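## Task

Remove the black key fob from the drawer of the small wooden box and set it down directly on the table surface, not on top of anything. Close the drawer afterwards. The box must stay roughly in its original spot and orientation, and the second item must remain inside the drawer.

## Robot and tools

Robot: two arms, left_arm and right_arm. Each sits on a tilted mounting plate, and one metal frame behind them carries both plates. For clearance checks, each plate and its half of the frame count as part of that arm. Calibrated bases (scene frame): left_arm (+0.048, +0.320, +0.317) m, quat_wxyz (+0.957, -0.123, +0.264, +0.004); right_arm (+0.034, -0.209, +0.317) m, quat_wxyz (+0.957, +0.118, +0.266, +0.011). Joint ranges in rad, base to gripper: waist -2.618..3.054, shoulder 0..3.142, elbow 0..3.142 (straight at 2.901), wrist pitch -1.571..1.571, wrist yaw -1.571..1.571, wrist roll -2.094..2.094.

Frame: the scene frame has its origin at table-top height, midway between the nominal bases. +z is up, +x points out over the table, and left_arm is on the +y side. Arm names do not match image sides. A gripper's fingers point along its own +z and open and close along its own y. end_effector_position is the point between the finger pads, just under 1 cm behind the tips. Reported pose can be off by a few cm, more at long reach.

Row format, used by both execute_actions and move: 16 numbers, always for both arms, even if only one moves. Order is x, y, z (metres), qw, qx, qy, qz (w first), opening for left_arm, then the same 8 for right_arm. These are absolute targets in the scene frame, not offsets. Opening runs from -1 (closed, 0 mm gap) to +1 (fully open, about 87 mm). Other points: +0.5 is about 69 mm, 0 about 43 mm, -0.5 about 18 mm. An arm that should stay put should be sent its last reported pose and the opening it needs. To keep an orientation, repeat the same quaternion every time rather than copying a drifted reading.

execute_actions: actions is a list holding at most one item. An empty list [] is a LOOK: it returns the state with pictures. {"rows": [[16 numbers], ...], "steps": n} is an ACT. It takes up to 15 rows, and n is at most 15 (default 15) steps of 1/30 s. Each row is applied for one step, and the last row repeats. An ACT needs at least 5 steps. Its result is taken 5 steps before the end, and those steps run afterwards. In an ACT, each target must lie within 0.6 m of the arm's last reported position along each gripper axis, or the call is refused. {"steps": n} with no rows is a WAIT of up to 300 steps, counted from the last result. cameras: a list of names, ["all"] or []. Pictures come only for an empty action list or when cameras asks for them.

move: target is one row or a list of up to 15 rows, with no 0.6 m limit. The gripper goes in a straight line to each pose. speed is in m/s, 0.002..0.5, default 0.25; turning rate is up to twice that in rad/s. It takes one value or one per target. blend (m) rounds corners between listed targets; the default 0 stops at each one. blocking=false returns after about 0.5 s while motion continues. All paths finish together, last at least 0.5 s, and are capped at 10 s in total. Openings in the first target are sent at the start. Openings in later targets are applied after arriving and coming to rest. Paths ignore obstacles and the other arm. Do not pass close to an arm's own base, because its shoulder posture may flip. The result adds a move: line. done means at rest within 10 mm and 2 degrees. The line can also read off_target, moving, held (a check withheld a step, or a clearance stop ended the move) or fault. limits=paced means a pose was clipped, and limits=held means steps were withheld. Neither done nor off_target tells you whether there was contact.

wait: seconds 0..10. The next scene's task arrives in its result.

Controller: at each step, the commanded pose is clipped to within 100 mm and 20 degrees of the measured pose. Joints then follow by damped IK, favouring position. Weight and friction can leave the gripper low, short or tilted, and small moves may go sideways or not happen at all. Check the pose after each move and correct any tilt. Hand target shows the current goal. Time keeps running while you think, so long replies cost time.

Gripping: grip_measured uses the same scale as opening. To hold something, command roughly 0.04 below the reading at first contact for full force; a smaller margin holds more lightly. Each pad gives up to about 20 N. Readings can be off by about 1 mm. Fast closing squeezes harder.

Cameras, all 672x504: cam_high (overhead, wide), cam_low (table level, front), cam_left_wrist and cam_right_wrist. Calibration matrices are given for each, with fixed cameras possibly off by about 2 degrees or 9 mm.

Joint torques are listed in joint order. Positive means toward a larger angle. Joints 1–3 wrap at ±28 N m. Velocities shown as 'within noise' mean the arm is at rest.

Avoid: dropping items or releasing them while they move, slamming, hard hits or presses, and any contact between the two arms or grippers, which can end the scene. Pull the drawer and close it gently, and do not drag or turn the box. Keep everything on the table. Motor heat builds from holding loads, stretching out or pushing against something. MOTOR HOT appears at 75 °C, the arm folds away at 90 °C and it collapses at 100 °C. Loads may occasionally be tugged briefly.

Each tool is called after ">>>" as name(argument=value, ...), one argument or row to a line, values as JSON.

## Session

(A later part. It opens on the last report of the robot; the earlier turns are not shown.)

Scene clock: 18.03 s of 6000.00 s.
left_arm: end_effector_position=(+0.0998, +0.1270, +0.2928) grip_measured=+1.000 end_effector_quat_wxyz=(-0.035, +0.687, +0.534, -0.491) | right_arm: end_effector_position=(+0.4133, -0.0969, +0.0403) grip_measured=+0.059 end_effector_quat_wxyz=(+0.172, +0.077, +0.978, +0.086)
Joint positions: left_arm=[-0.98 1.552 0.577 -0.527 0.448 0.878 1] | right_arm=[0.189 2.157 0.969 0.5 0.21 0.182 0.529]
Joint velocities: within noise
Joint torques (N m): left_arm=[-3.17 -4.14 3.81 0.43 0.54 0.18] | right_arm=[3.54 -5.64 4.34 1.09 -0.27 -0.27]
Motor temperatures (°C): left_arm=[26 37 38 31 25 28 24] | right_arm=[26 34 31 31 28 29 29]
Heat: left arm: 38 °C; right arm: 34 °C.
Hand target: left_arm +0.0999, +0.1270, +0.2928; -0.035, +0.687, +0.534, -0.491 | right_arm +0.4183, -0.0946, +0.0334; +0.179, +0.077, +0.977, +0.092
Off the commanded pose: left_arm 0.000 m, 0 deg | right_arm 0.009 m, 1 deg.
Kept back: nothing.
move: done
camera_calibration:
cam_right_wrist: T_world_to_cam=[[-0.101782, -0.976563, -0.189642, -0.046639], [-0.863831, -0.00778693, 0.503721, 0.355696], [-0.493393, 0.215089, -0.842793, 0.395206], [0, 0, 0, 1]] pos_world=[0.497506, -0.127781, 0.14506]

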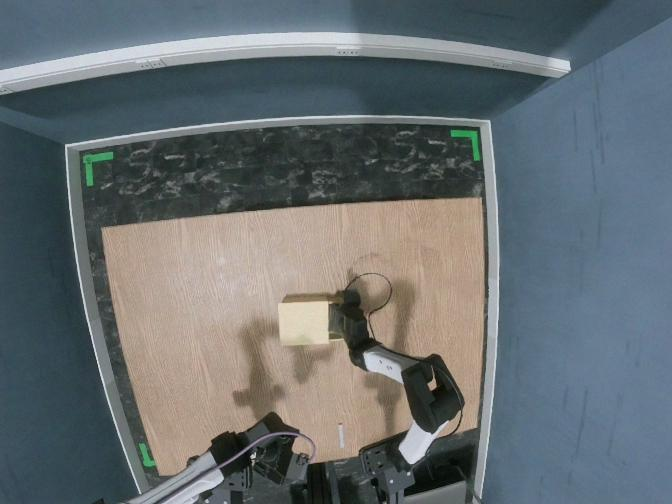

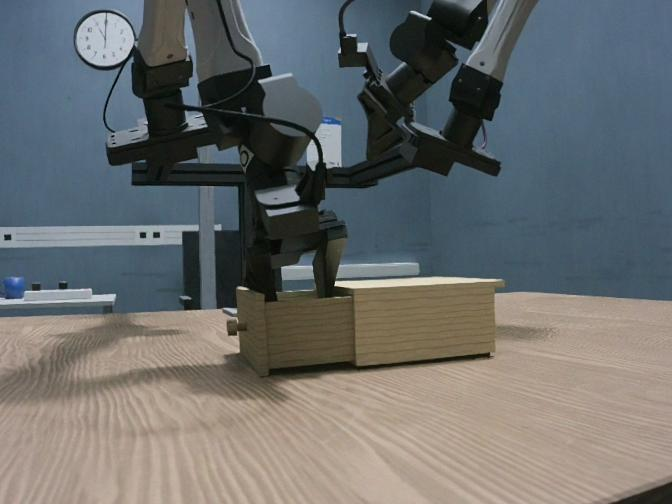

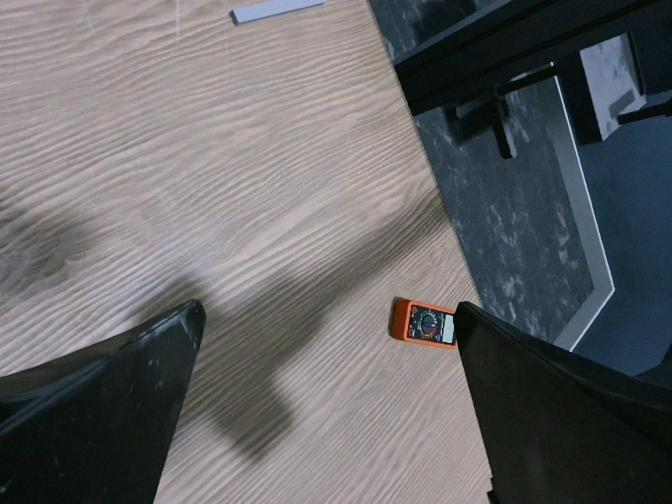

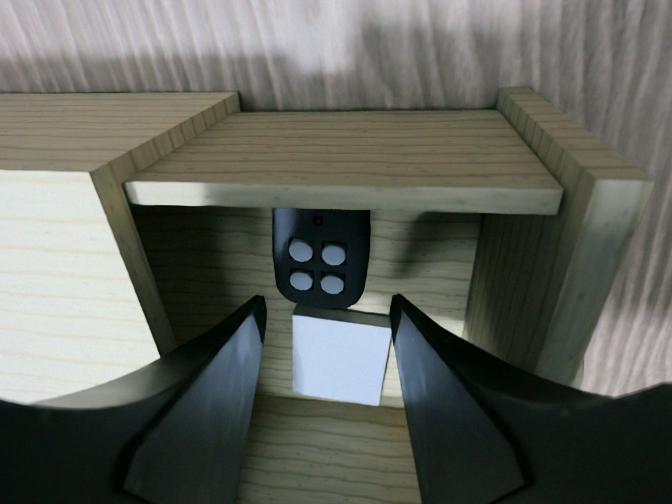

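>>> move(
  target=[0.0998,0.1270,0.2928,-0.035,0.687,0.534,-0.491,1,0.429,-0.0893,0.015,0.17857,0.07706,0.97653,0.09237,0.06],
  speed=0.05,
)

>>> zoom_image(
  camera="cam_low",
  region=[200, 200, 400, 400],
)

Scene clock: 19.17 s of 6000.00 s.
left_arm: end_effector_position=(+0.0998, +0.1270, +0.2928) grip_measured=+1.000 end_effector_quat_wxyz=(-0.035, +0.687, +0.534, -0.491) | right_arm: end_effector_position=(+0.4125, -0.0990, +0.0341) grip_measured=+0.041 end_effector_quat_wxyz=(+0.150, +0.073, +0.983, +0.075)
Joint positions: left_arm=[-0.98 1.552 0.577 -0.527 0.448 0.878 1] | right_arm=[0.186 2.177 1.022 0.418 0.224 0.18 0.52]
Joint velocities: within noise
Joint torques (N m): left_arm=[-3.19 -4.04 3.82 0.43 0.53 0.18] | right_arm=[3.26 -2.1 6.63 1.69 -0.37 -0.23]
Motor temperatures (°C): left_arm=[26 37 38 31 25 28 24] | right_arm=[26 34 32 32 28 29 29]
Heat: left arm: 38 °C; right arm: 34 °C.
Hand target: left_arm +0.0999, +0.1270, +0.2928; -0.035, +0.687, +0.534, -0.491 | right_arm +0.4272, -0.0906, +0.0182; +0.177, +0.077, +0.977, +0.091
Off the commanded pose: left_arm 0.000 m, 0 deg | right_arm 0.027 m, 4 deg.
Kept back: nothing.
move: off_target (right_arm)
camera_calibration:
cam_right_wrist: T_world_to_cam=[[-0.10028, -0.981211, -0.164829, -0.0519098], [-0.840135, -0.00524536, 0.542352, 0.347215], [-0.533027, 0.192866, -0.823824, 0.403502], [0, 0, 0, 1]] pos_world=[0.501579, -0.126935, 0.135545]

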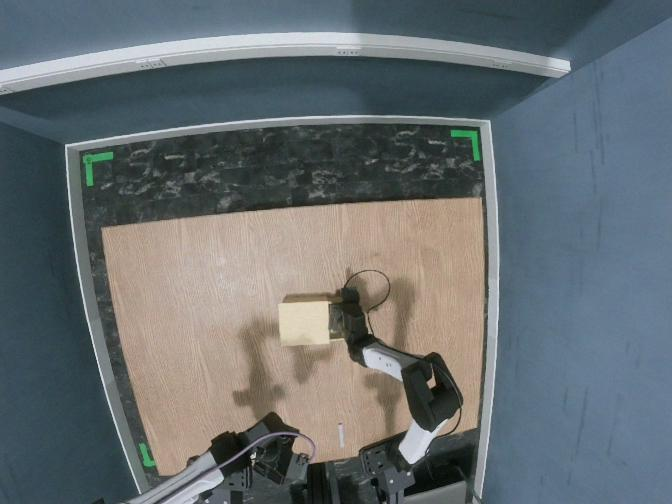

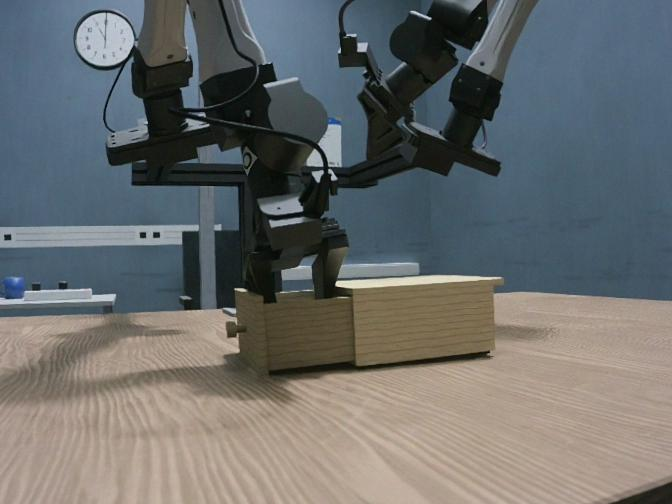

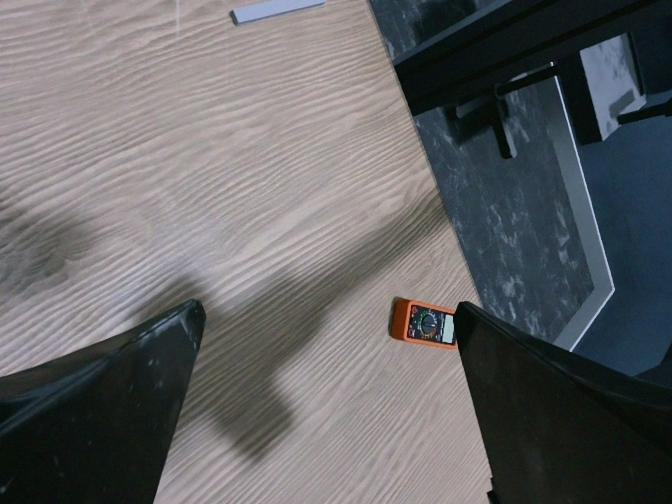

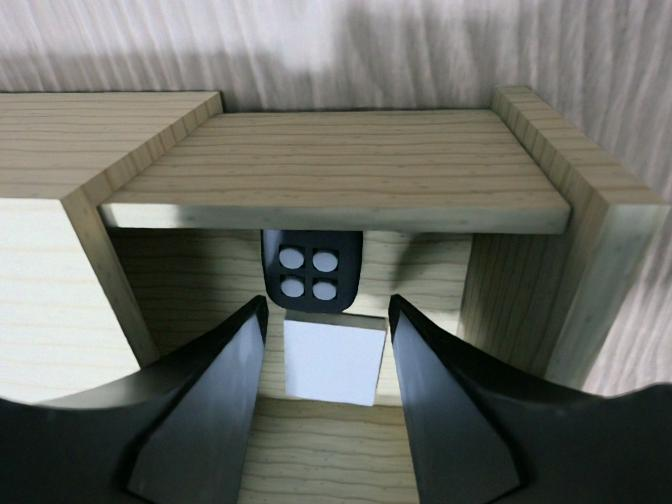

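Scaled by 2.520 from the camera's 672x504 image, which has a finer 960x720 frame.

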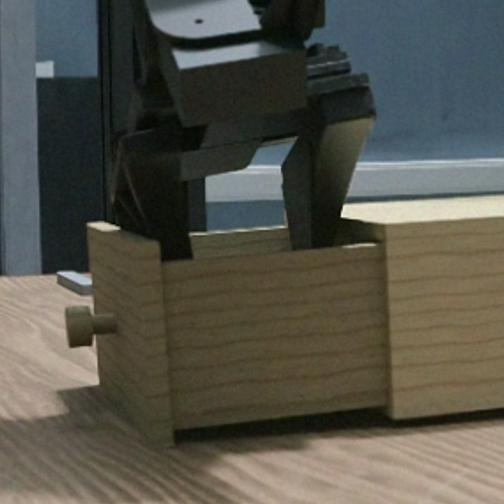

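>>> move(
  target=[
    [0.0998,0.1270,0.2928,-0.035,0.687,0.534,-0.491,1,0.408,-0.0975,0.06,0.17857,0.07706,0.97653,0.09237,0.04],
    [0.0998,0.1270,0.2928,-0.035,0.687,0.534,-0.491,1,0.403,-0.0955,0.075,0.17857,0.07706,0.97653,0.09237,-0.04],
  ],
  speed=0.06,
)

Scene clock: 22.40 s of 6000.00 s.
left_arm: end_effector_position=(+0.0998, +0.1270, +0.2928) grip_measured=+1.000 end_effector_quat_wxyz=(-0.035, +0.687, +0.534, -0.491) | right_arm: end_effector_position=(+0.3948, -0.0964, +0.0629) grip_measured=-0.040 end_effector_quat_wxyz=(+0.167, +0.073, +0.979, +0.091)
Joint positions: left_arm=[-0.98 1.552 0.577 -0.527 0.448 0.878 1] | right_arm=[0.212 2.062 0.862 0.498 0.214 0.193 0.48]
Joint velocities: within noise
Joint torques (N m): left_arm=[-3.22 -4.08 3.84 0.44 0.54 0.19] | right_arm=[5.04 -10.69 1.37 0.72 0.03 -0.08]
Motor temperatures (°C): left_arm=[26 37 38 30 25 28 24] | right_arm=[26 34 31 32 28 29 29]
Heat: left arm: 38 °C; right arm: 34 °C.
Hand target: left_arm +0.0999, +0.1270, +0.2928; -0.035, +0.687, +0.534, -0.491 | right_arm +0.4030, -0.0954, +0.0745; +0.179, +0.077, +0.977, +0.093
Off the commanded pose: left_arm 0.000 m, 0 deg | right_arm 0.015 m, 1 deg.
Kept back: nothing.
move: off_target (right_arm); target 2's new opening was sent with right_arm's hand 0.014 m and 1 deg from that target
camera_calibration:
cam_right_wrist: T_world_to_cam=[[-0.0922676, -0.975843, -0.198032, -0.0469225], [-0.859064, -0.0225484, 0.511371, 0.3245], [-0.503483, 0.217305, -0.836232, 0.408747], [0, 0, 0, 1]] pos_world=[0.480234, -0.127295, 0.166575]

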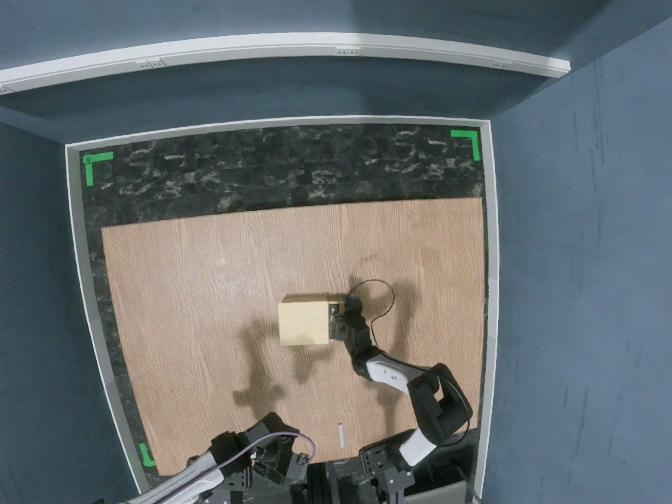

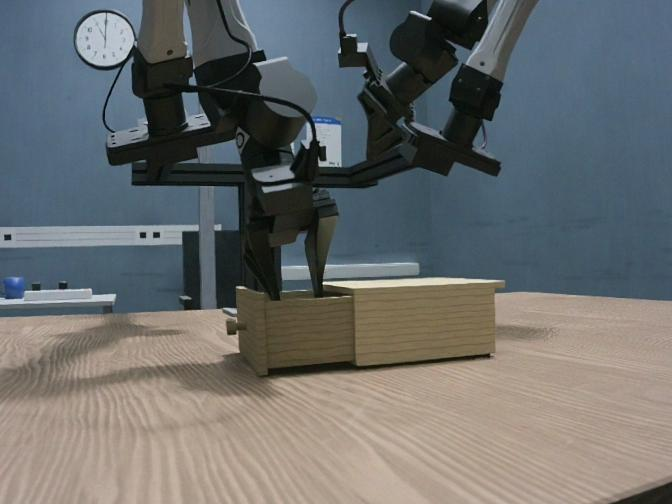

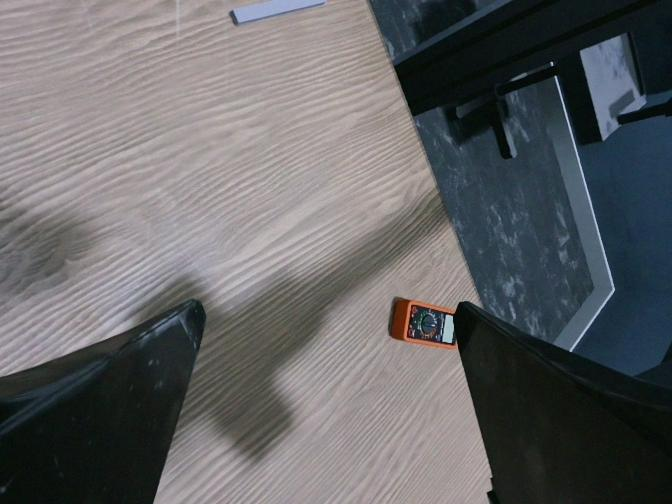

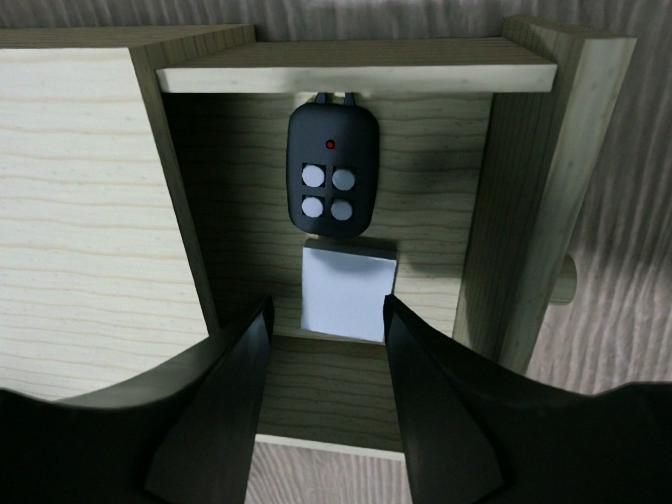

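>>> zoom_image(
  camera="cam_right_wrist",
  region=[380, 0, 672, 400],
)

>>> zoom_image(
  camera="cam_low",
  region=[200, 160, 400, 380],
)

Scaled by 1.260 from the camera's 672x504 image, which has a finer 960x720 frame.

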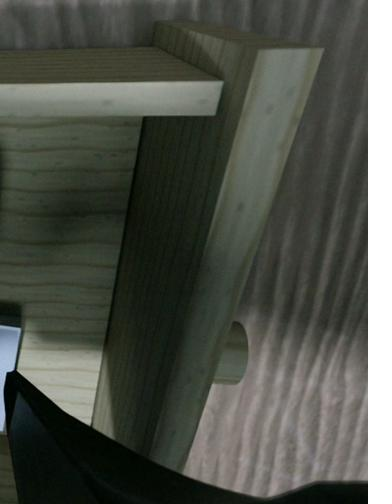

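Scaled by 2.291 from the camera's 672x504 image, which has a finer 960x720 frame.

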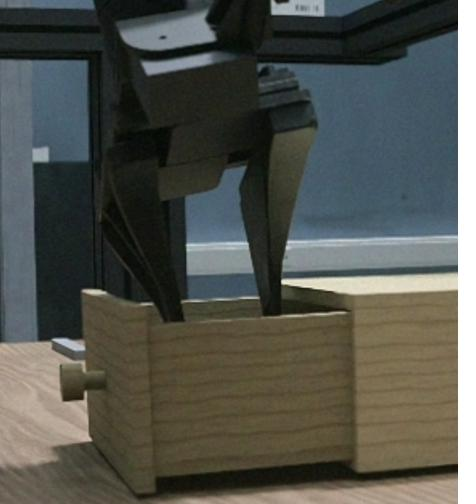

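>>> move(
  target=[0.0998,0.1270,0.2928,-0.035,0.687,0.534,-0.491,1,0.407,-0.1035,0.080,0.16287,0.0791,0.97328,0.14125,-0.06],
  speed=0.08,
)

Scene clock: 26.83 s of 6000.00 s.
left_arm: end_effector_position=(+0.0998, +0.1270, +0.2928) grip_measured=+1.000 end_effector_quat_wxyz=(-0.035, +0.687, +0.534, -0.491) | right_arm: end_effector_position=(+0.3931, -0.0983, +0.0687) grip_measured=-0.060 end_effector_quat_wxyz=(+0.147, +0.078, +0.977, +0.137)
Joint positions: left_arm=[-0.98 1.552 0.577 -0.527 0.448 0.878 1] | right_arm=[0.162 2.026 0.862 0.439 0.084 0.193 0.47]
Joint velocities: within noise
Joint torques (N m): left_arm=[-3.22 -4.04 3.82 0.43 0.55 0.19] | right_arm=[2.74 -10.84 2.54 0.68 -0.22 -0.28]
Motor temperatures (°C): left_arm=[27 37 39 30 25 28 24] | right_arm=[26 35 31 32 28 29 29]
Heat: left arm: 39 °C; right arm: 35 °C.
Hand target: left_arm +0.0999, +0.1270, +0.2928; -0.035, +0.687, +0.534, -0.491 | right_arm +0.4069, -0.1034, +0.0796; +0.163, +0.079, +0.973, +0.141
Off the commanded pose: left_arm 0.000 m, 0 deg | right_arm 0.019 m, 2 deg.
Kept back: nothing.
move: off_target (right_arm)
camera_calibration:
cam_right_wrist: T_world_to_cam=[[-0.091689, -0.953742, -0.286302, -0.0398211], [-0.841448, -0.0795428, 0.534452, 0.305926], [-0.532503, 0.289912, -0.795231, 0.428974], [0, 0, 0, 1]] pos_world=[0.4822, -0.13801, 0.16623]

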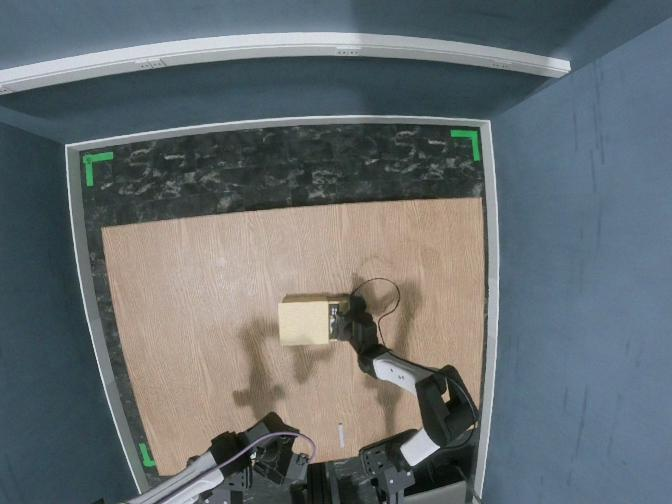

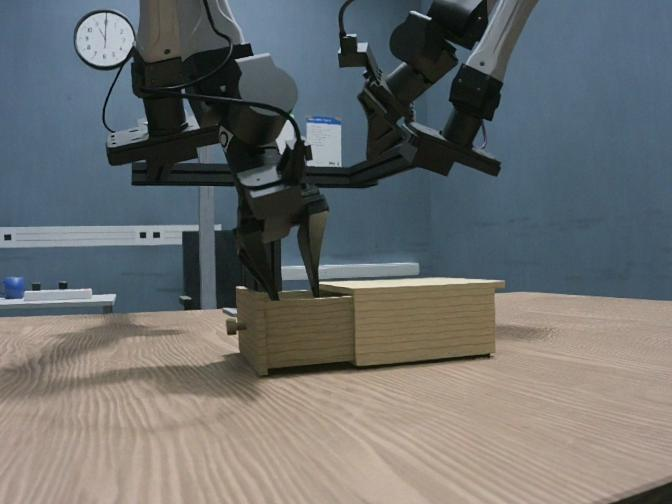

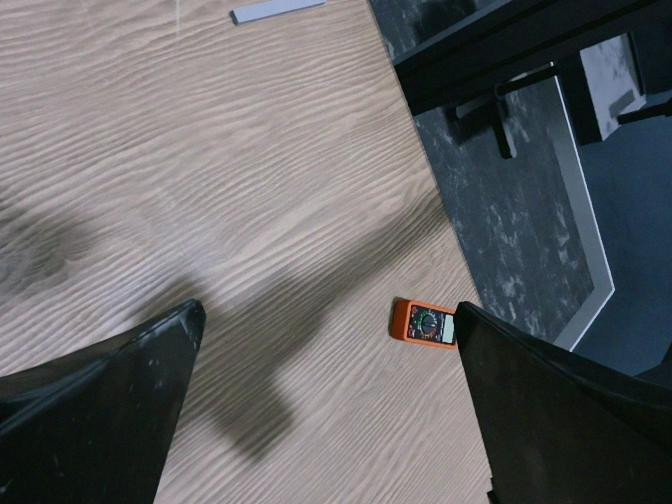

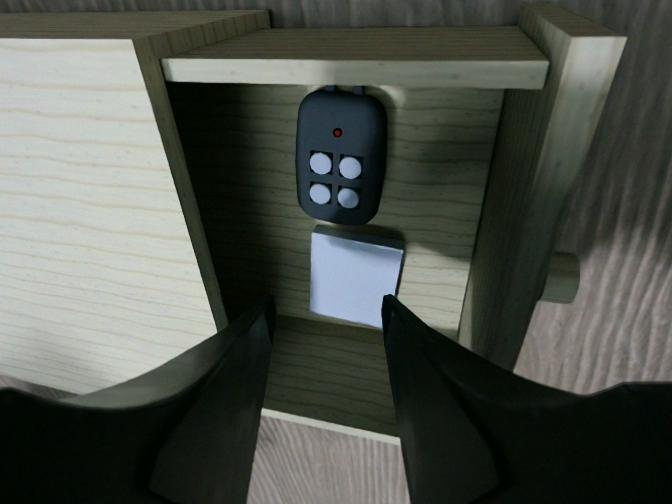

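>>> move(
  target=[0.0998,0.1270,0.2928,-0.035,0.687,0.534,-0.491,1,0.418,-0.0985,0.044,0.16287,0.0791,0.97328,0.14125,-0.06],
  speed=0.06,
)

>>> zoom_image(
  camera="cam_low",
  region=[200, 160, 400, 380],
)

Scene clock: 28.43 s of 6000.00 s.
left_arm: end_effector_position=(+0.0998, +0.1270, +0.2928) grip_measured=+1.000 end_effector_quat_wxyz=(-0.035, +0.687, +0.534, -0.491) | right_arm: end_effector_position=(+0.4147, -0.0963, +0.0491) grip_measured=-0.060 end_effector_quat_wxyz=(+0.158, +0.080, +0.974, +0.140)
Joint positions: left_arm=[-0.98 1.552 0.577 -0.527 0.448 0.878 1] | right_arm=[0.143 2.117 0.964 0.453 0.067 0.181 0.47]
Joint velocities: within noise
Joint torques (N m): left_arm=[-3.21 -4.07 3.81 0.43 0.53 0.19] | right_arm=[2.78 -6.61 3.29 0.93 -0.25 -0.25]
Motor temperatures (°C): left_arm=[27 37 39 30 25 28 24] | right_arm=[26 35 31 32 28 29 29]
Heat: left arm: 39 °C; right arm: 35 °C.
Hand target: left_arm +0.0999, +0.1270, +0.2928; -0.035, +0.687, +0.534, -0.491 | right_arm +0.4178, -0.0985, +0.0441; +0.163, +0.079, +0.973, +0.141
Off the commanded pose: left_arm 0.000 m, 0 deg | right_arm 0.006 m, 1 deg.
Kept back: nothing.
move: done
camera_calibration:
cam_right_wrist: T_world_to_cam=[[-0.0910754, -0.9516, -0.293536, -0.0412653], [-0.854024, -0.0769716, 0.514508, 0.341138], [-0.512199, 0.297546, -0.805679, 0.4171], [0, 0, 0, 1]] pos_world=[0.50122, -0.137116, 0.148417]

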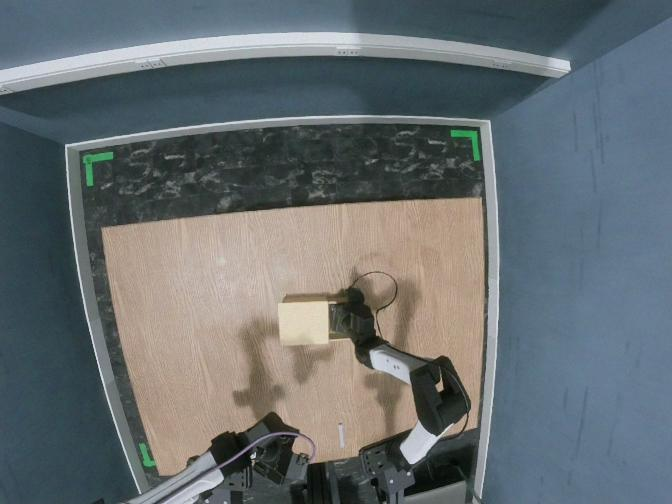

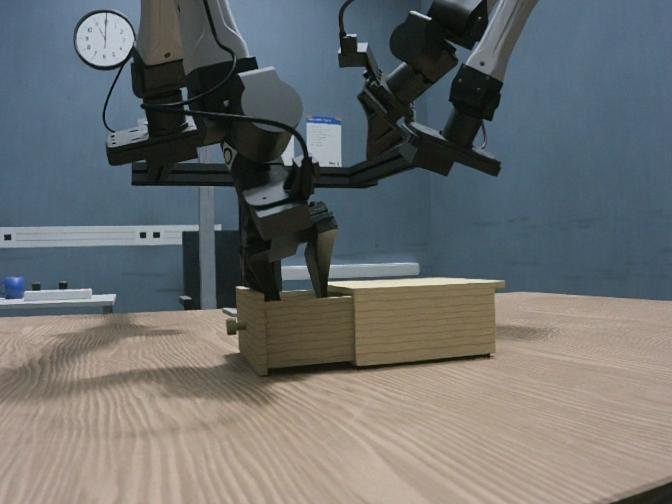

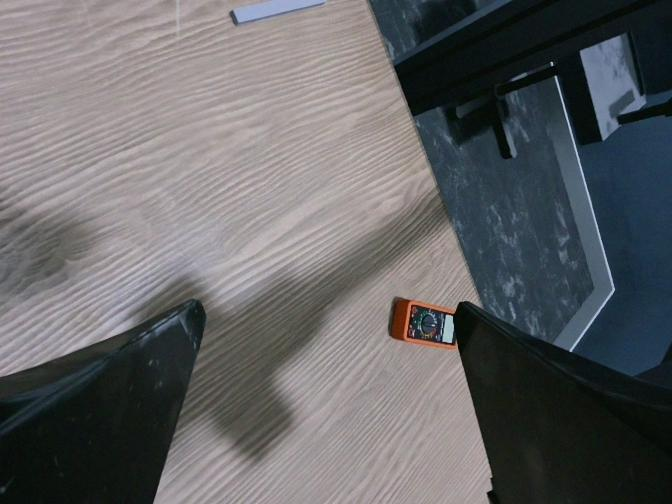

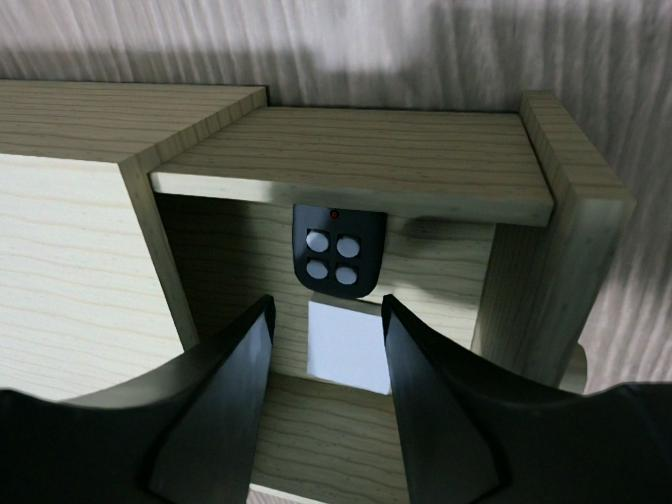

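Scaled by 2.291 from the camera's 672x504 image, which has a finer 960x720 frame.

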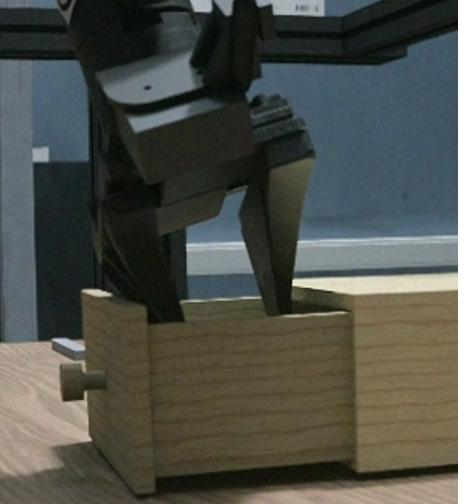

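>>> move(
  target=[0.0998,0.1270,0.2928,-0.035,0.687,0.534,-0.491,1,0.427,-0.0925,0.019,0.16287,0.0791,0.97328,0.14125,-0.06],
  speed=0.05,
)

>>> zoom_image(
  camera="cam_low",
  region=[200, 160, 400, 380],
)

Scene clock: 29.53 s of 6000.00 s.
left_arm: end_effector_position=(+0.0998, +0.1270, +0.2928) grip_measured=+1.000 end_effector_quat_wxyz=(-0.035, +0.687, +0.534, -0.491) | right_arm: end_effector_position=(+0.4211, -0.0907, +0.0320) grip_measured=-0.061 end_effector_quat_wxyz=(+0.153, +0.076, +0.975, +0.144)
Joint positions: left_arm=[-0.98 1.552 0.577 -0.527 0.448 0.878 1] | right_arm=[0.138 2.191 1.04 0.443 0.052 0.173 0.47]
Joint velocities: within noise
Joint torques (N m): left_arm=[-3.21 -4.1 3.84 0.42 0.53 0.19] | right_arm=[2.8 -4.63 4.93 1.16 -0.13 -0.23]
Motor temperatures (°C): left_arm=[27 37 39 30 25 28 24] | right_arm=[26 35 31 32 28 29 29]
Heat: left arm: 39 °C; right arm: 35 °C.
Hand target: left_arm +0.0999, +0.1270, +0.2928; -0.035, +0.687, +0.534, -0.491 | right_arm +0.4264, -0.0929, +0.0198; +0.163, +0.079, +0.973, +0.141
Off the commanded pose: left_arm 0.000 m, 0 deg | right_arm 0.014 m, 1 deg.
Kept back: nothing.
move: off_target (right_arm)
camera_calibration:
cam_right_wrist: T_world_to_cam=[[-0.0832827, -0.950147, -0.300473, -0.043258], [-0.849284, -0.0900645, 0.520197, 0.352567], [-0.521325, 0.298511, -0.799444, 0.408641], [0, 0, 0, 1]] pos_world=[0.508862, -0.131331, 0.130283]

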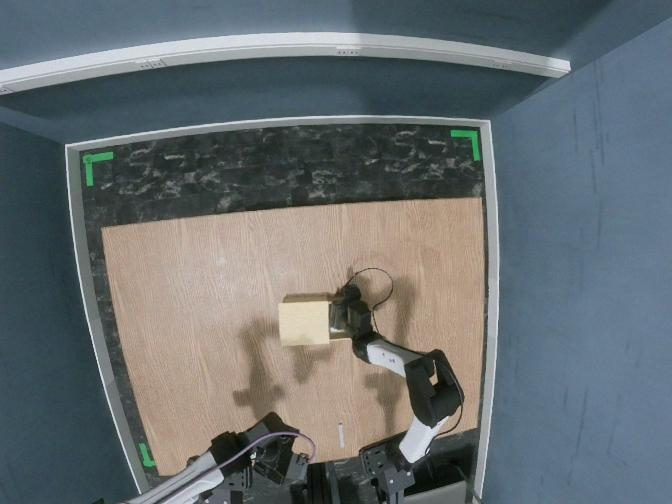

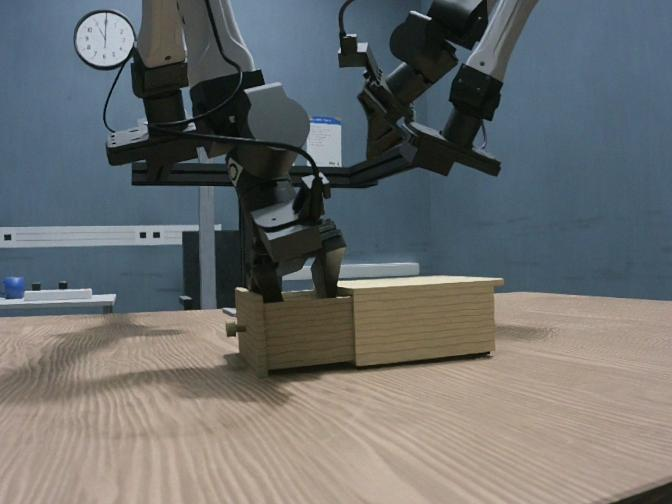

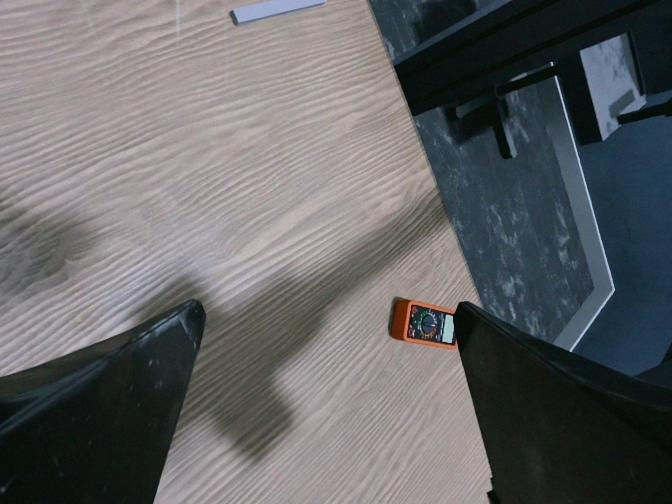

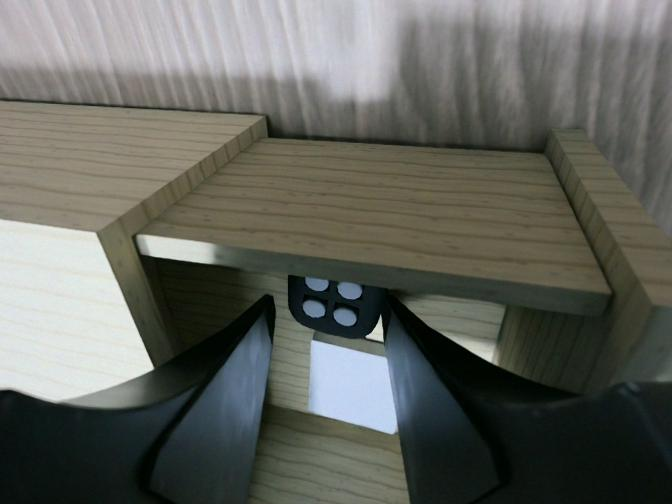

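Scaled by 2.291 from the camera's 672x504 image, which has a finer 960x720 frame.

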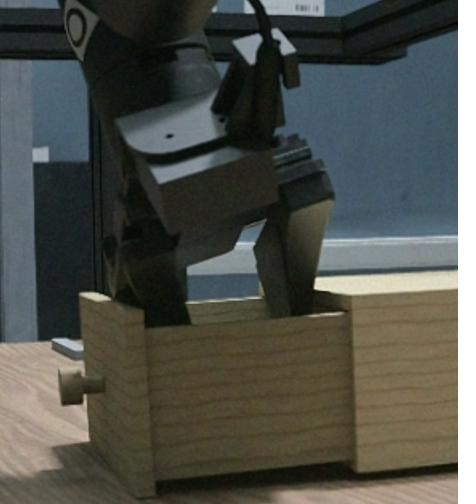

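>>> move(
  target=[0.0998,0.1270,0.2928,-0.035,0.687,0.534,-0.491,1,0.420,-0.098,0.062,0.1729,0.0778,0.9757,0.1102,0.04],
  speed=0.06,
)

>>> zoom_image(
  camera="cam_low",
  region=[200, 160, 400, 380],
)

Scene clock: 32.47 s of 6000.00 s.
left_arm: end_effector_position=(+0.0998, +0.1270, +0.2928) grip_measured=+1.000 end_effector_quat_wxyz=(-0.035, +0.687, +0.534, -0.491) | right_arm: end_effector_position=(+0.4106, -0.0989, +0.0491) grip_measured=+0.040 end_effector_quat_wxyz=(+0.160, +0.074, +0.978, +0.110)
Joint positions: left_arm=[-0.98 1.552 0.577 -0.527 0.448 0.878 1] | right_arm=[0.167 2.114 0.951 0.458 0.142 0.175 0.52]
Joint velocities: within noise
Joint torques (N m): left_arm=[-3.17 -4.12 3.82 0.44 0.55 0.19] | right_arm=[5.03 -11.07 1.54 0.7 -0.04 -0.08]
Motor temperatures (°C): left_arm=[27 37 39 30 25 28 24] | right_arm=[26 35 31 32 28 29 29]
Heat: left arm: 39 °C; right arm: 35 °C.
Hand target: left_arm +0.0999, +0.1270, +0.2928; -0.035, +0.687, +0.534, -0.491 | right_arm +0.4198, -0.0978, +0.0615; +0.173, +0.078, +0.976, +0.111
Off the commanded pose: left_arm 0.000 m, 0 deg | right_arm 0.016 m, 2 deg.
Kept back: nothing.
move: off_target (right_arm)
camera_calibration:
cam_right_wrist: T_world_to_cam=[[-0.0898739, -0.967867, -0.234854, -0.0490624], [-0.853983, -0.0464484, 0.518223, 0.340333], [-0.51248, 0.247136, -0.822368, 0.411732], [0, 0, 0, 1]] pos_world=[0.497234, -0.133432, 0.150705]

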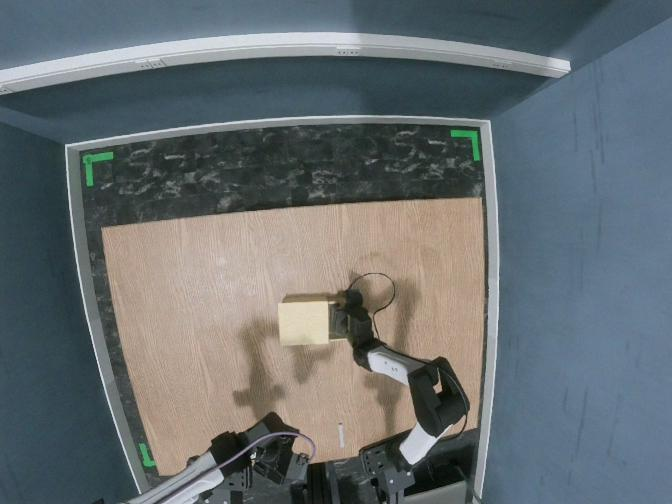

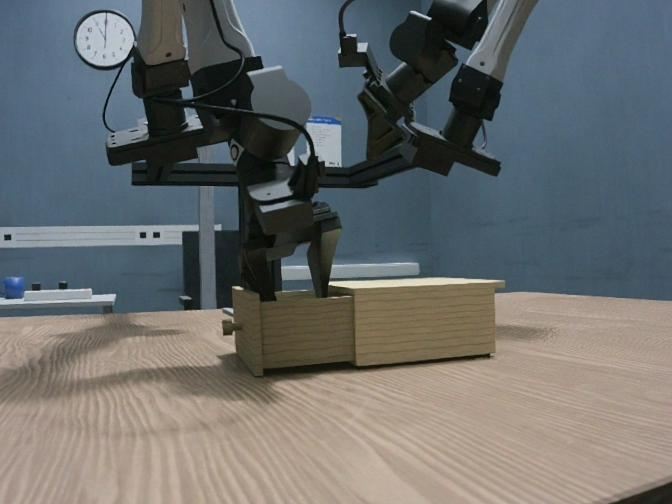

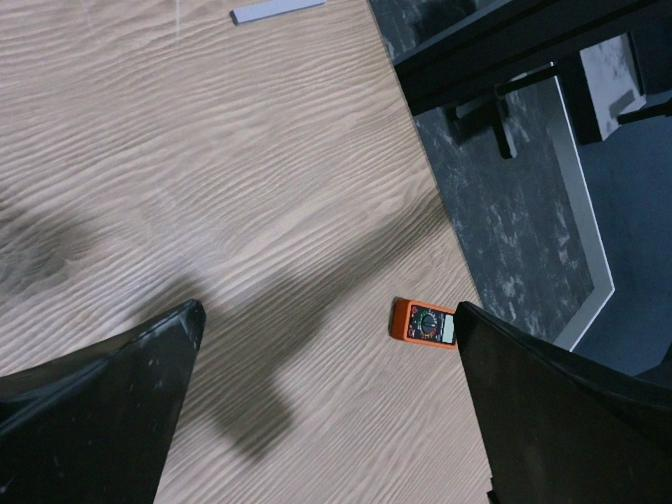

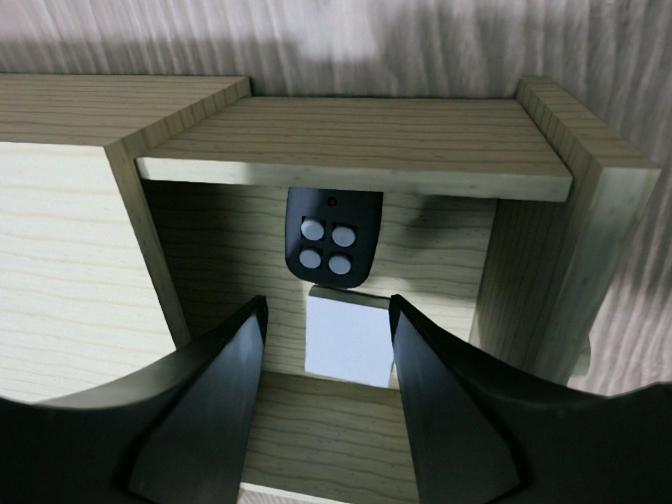

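Scaled by 2.291 from the camera's 672x504 image, which has a finer 960x720 frame.

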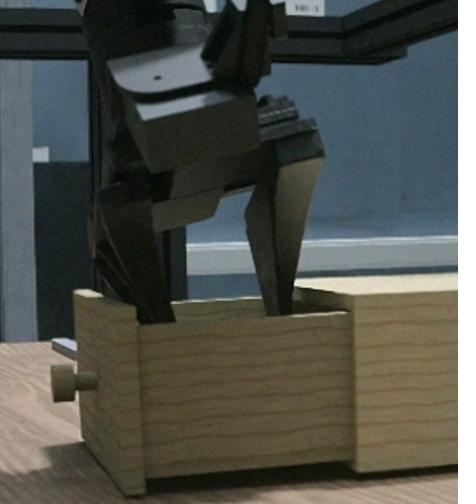

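>>> move(
  target=[0.0998,0.1270,0.2928,-0.035,0.687,0.534,-0.491,1,0.418,-0.114,0.062,0.1729,0.0778,0.9757,0.1102,0.04],
  speed=0.04,
)

>>> zoom_image(
  camera="cam_low",
  region=[200, 160, 400, 380],
)

Scene clock: 33.53 s of 6000.00 s.
left_arm: end_effector_position=(+0.0998, +0.1270, +0.2928) grip_measured=+1.000 end_effector_quat_wxyz=(-0.035, +0.687, +0.534, -0.491) | right_arm: end_effector_position=(+0.4059, -0.1056, +0.0513) grip_measured=+0.040 end_effector_quat_wxyz=(+0.157, +0.076, +0.978, +0.111)
Joint positions: left_arm=[-0.98 1.552 0.577 -0.527 0.448 0.878 1] | right_arm=[0.152 2.094 0.927 0.457 0.129 0.171 0.52]
Joint velocities: within noise
Joint torques (N m): left_arm=[-3.19 -4.07 3.84 0.43 0.54 0.19] | right_arm=[2.58 -11.18 1.47 0.76 -0.18 -0.3]
Motor temperatures (°C): left_arm=[27 37 39 30 25 28 24] | right_arm=[26 35 31 32 28 29 29]
Heat: left arm: 39 °C; right arm: 35 °C.
Hand target: left_arm +0.0999, +0.1270, +0.2928; -0.035, +0.687, +0.534, -0.491 | right_arm +0.4178, -0.1138, +0.0615; +0.173, +0.078, +0.976, +0.110
Off the commanded pose: left_arm 0.000 m, 0 deg | right_arm 0.018 m, 2 deg.
Kept back: nothing.
move: off_target (right_arm)
camera_calibration:
cam_right_wrist: T_world_to_cam=[[-0.0947103, -0.967017, -0.236449, -0.0533467], [-0.850207, -0.044983, 0.524523, 0.33312], [-0.517858, 0.250708, -0.817905, 0.41511], [0, 0, 0, 1]] pos_world=[0.493137, -0.140674, 0.152177]

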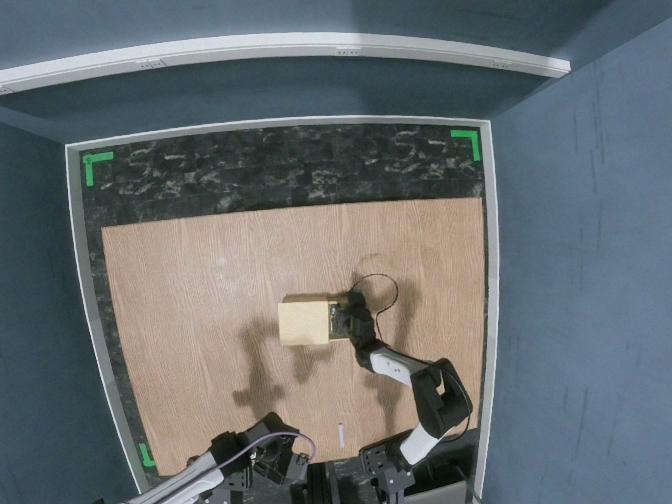

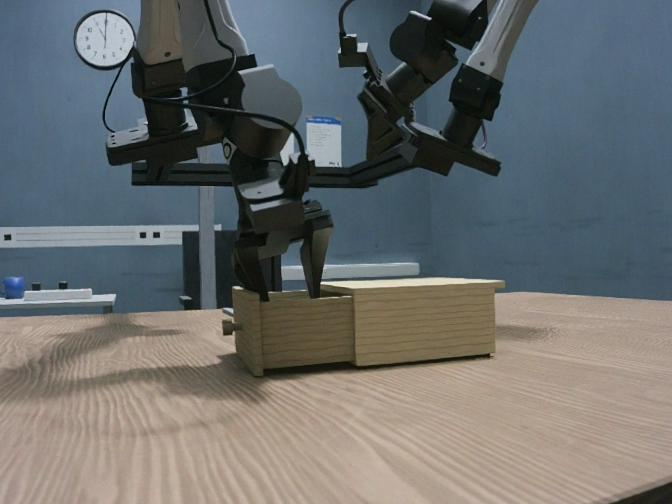

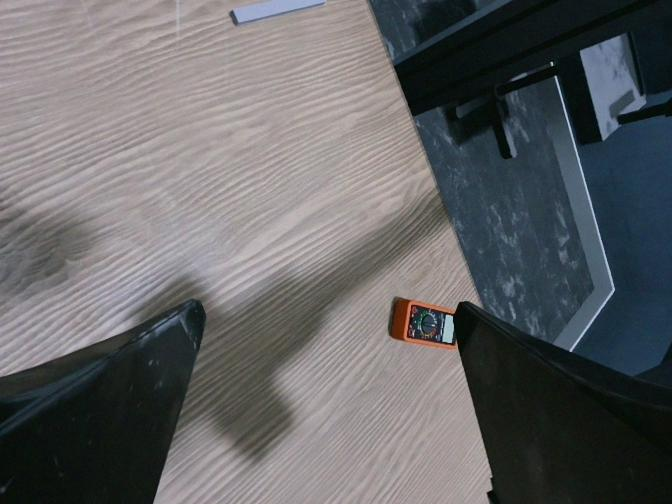

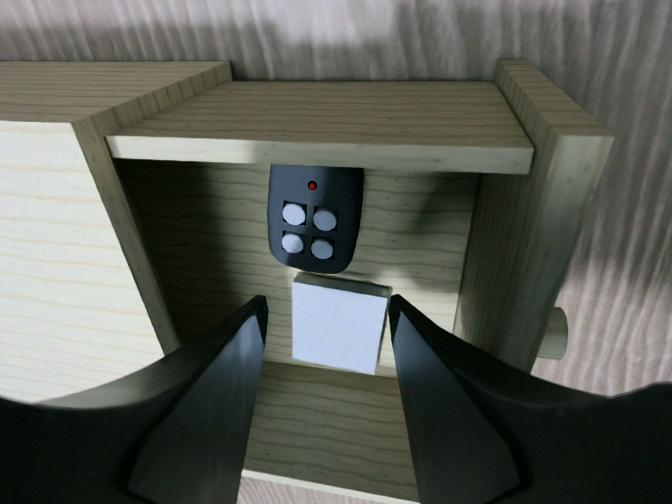

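Scaled by 2.291 from the camera's 672x504 image, which has a finer 960x720 frame.

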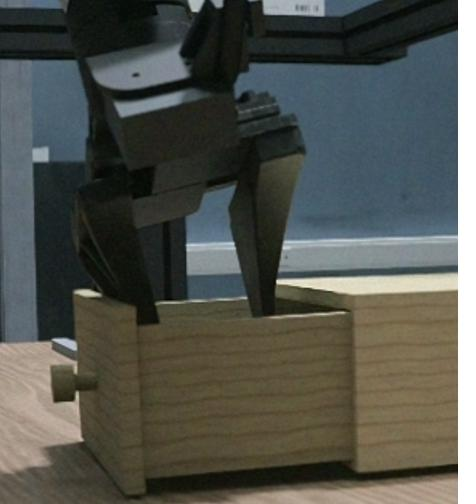

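>>> move(
  target=[0.0998,0.1270,0.2928,-0.035,0.687,0.534,-0.491,1,0.416,-0.13,0.060,0.1729,0.0778,0.9757,0.1102,0.04],
  speed=0.04,
)

>>> zoom_image(
  camera="cam_low",
  region=[200, 160, 400, 380],
)

Scene clock: 34.50 s of 6000.00 s.
left_arm: end_effector_position=(+0.0998, +0.1270, +0.2928) grip_measured=+1.000 end_effector_quat_wxyz=(-0.035, +0.687, +0.534, -0.491) | right_arm: end_effector_position=(+0.4040, -0.1090, +0.0537) grip_measured=+0.040 end_effector_quat_wxyz=(+0.154, +0.076, +0.976, +0.134)
Joint positions: left_arm=[-0.98 1.552 0.577 -0.527 0.448 0.878 1] | right_arm=[0.122 2.078 0.911 0.457 0.06 0.158 0.52]
Joint velocities: within noise
Joint torques (N m): left_arm=[-3.22 -4.05 3.81 0.44 0.54 0.2] | right_arm=[1.11 -10.82 1.29 0.8 0.23 -0.46]
Motor temperatures (°C): left_arm=[27 37 39 30 25 28 24] | right_arm=[26 35 31 32 28 29 29]
Heat: left arm: 39 °C; right arm: 35 °C.
Hand target: left_arm +0.0999, +0.1270, +0.2928; -0.035, +0.687, +0.534, -0.491 | right_arm +0.4157, -0.1296, +0.0596; +0.172, +0.078, +0.976, +0.110
Off the commanded pose: left_arm 0.000 m, 0 deg | right_arm 0.025 m, 4 deg.
Kept back: nothing.
move: off_target (right_arm)
camera_calibration:
cam_right_wrist: T_world_to_cam=[[-0.0865415, -0.955872, -0.280749, -0.0558963], [-0.848773, -0.0768087, 0.523148, 0.326105], [-0.521627, 0.283566, -0.804671, 0.421335], [0, 0, 0, 1]] pos_world=[0.491732, -0.147858, 0.152742]

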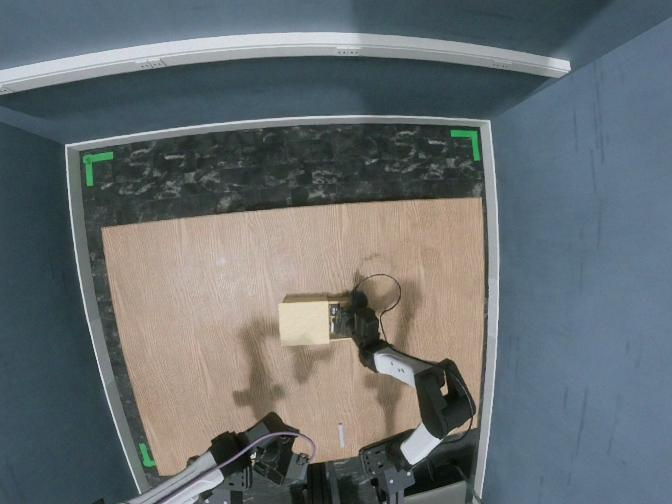

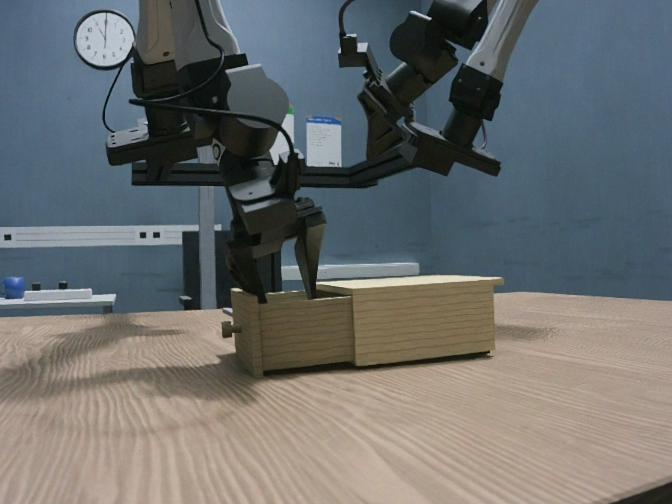

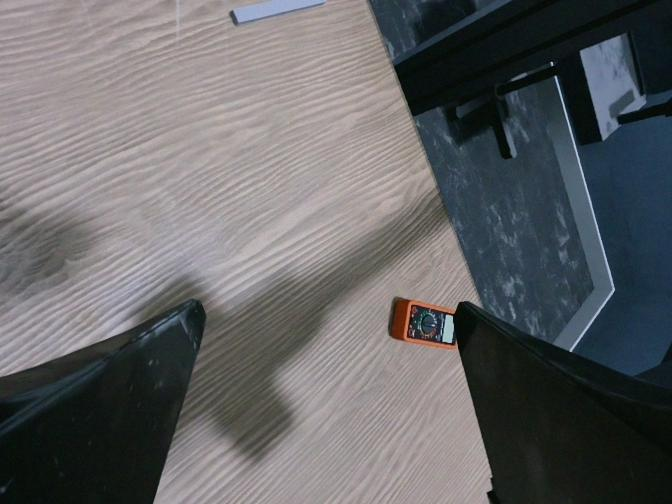

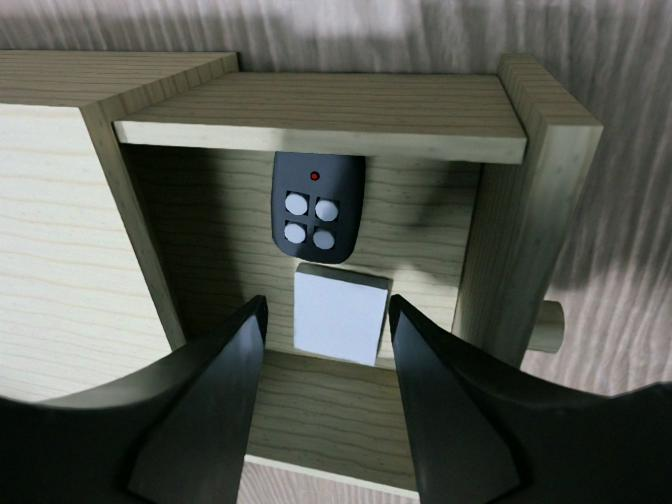

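Scaled by 2.291 from the camera's 672x504 image, which has a finer 960x720 frame.

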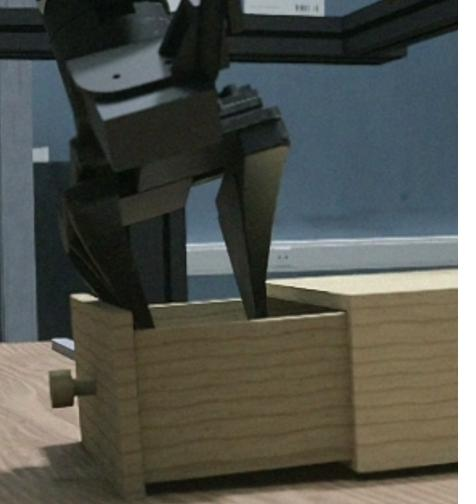

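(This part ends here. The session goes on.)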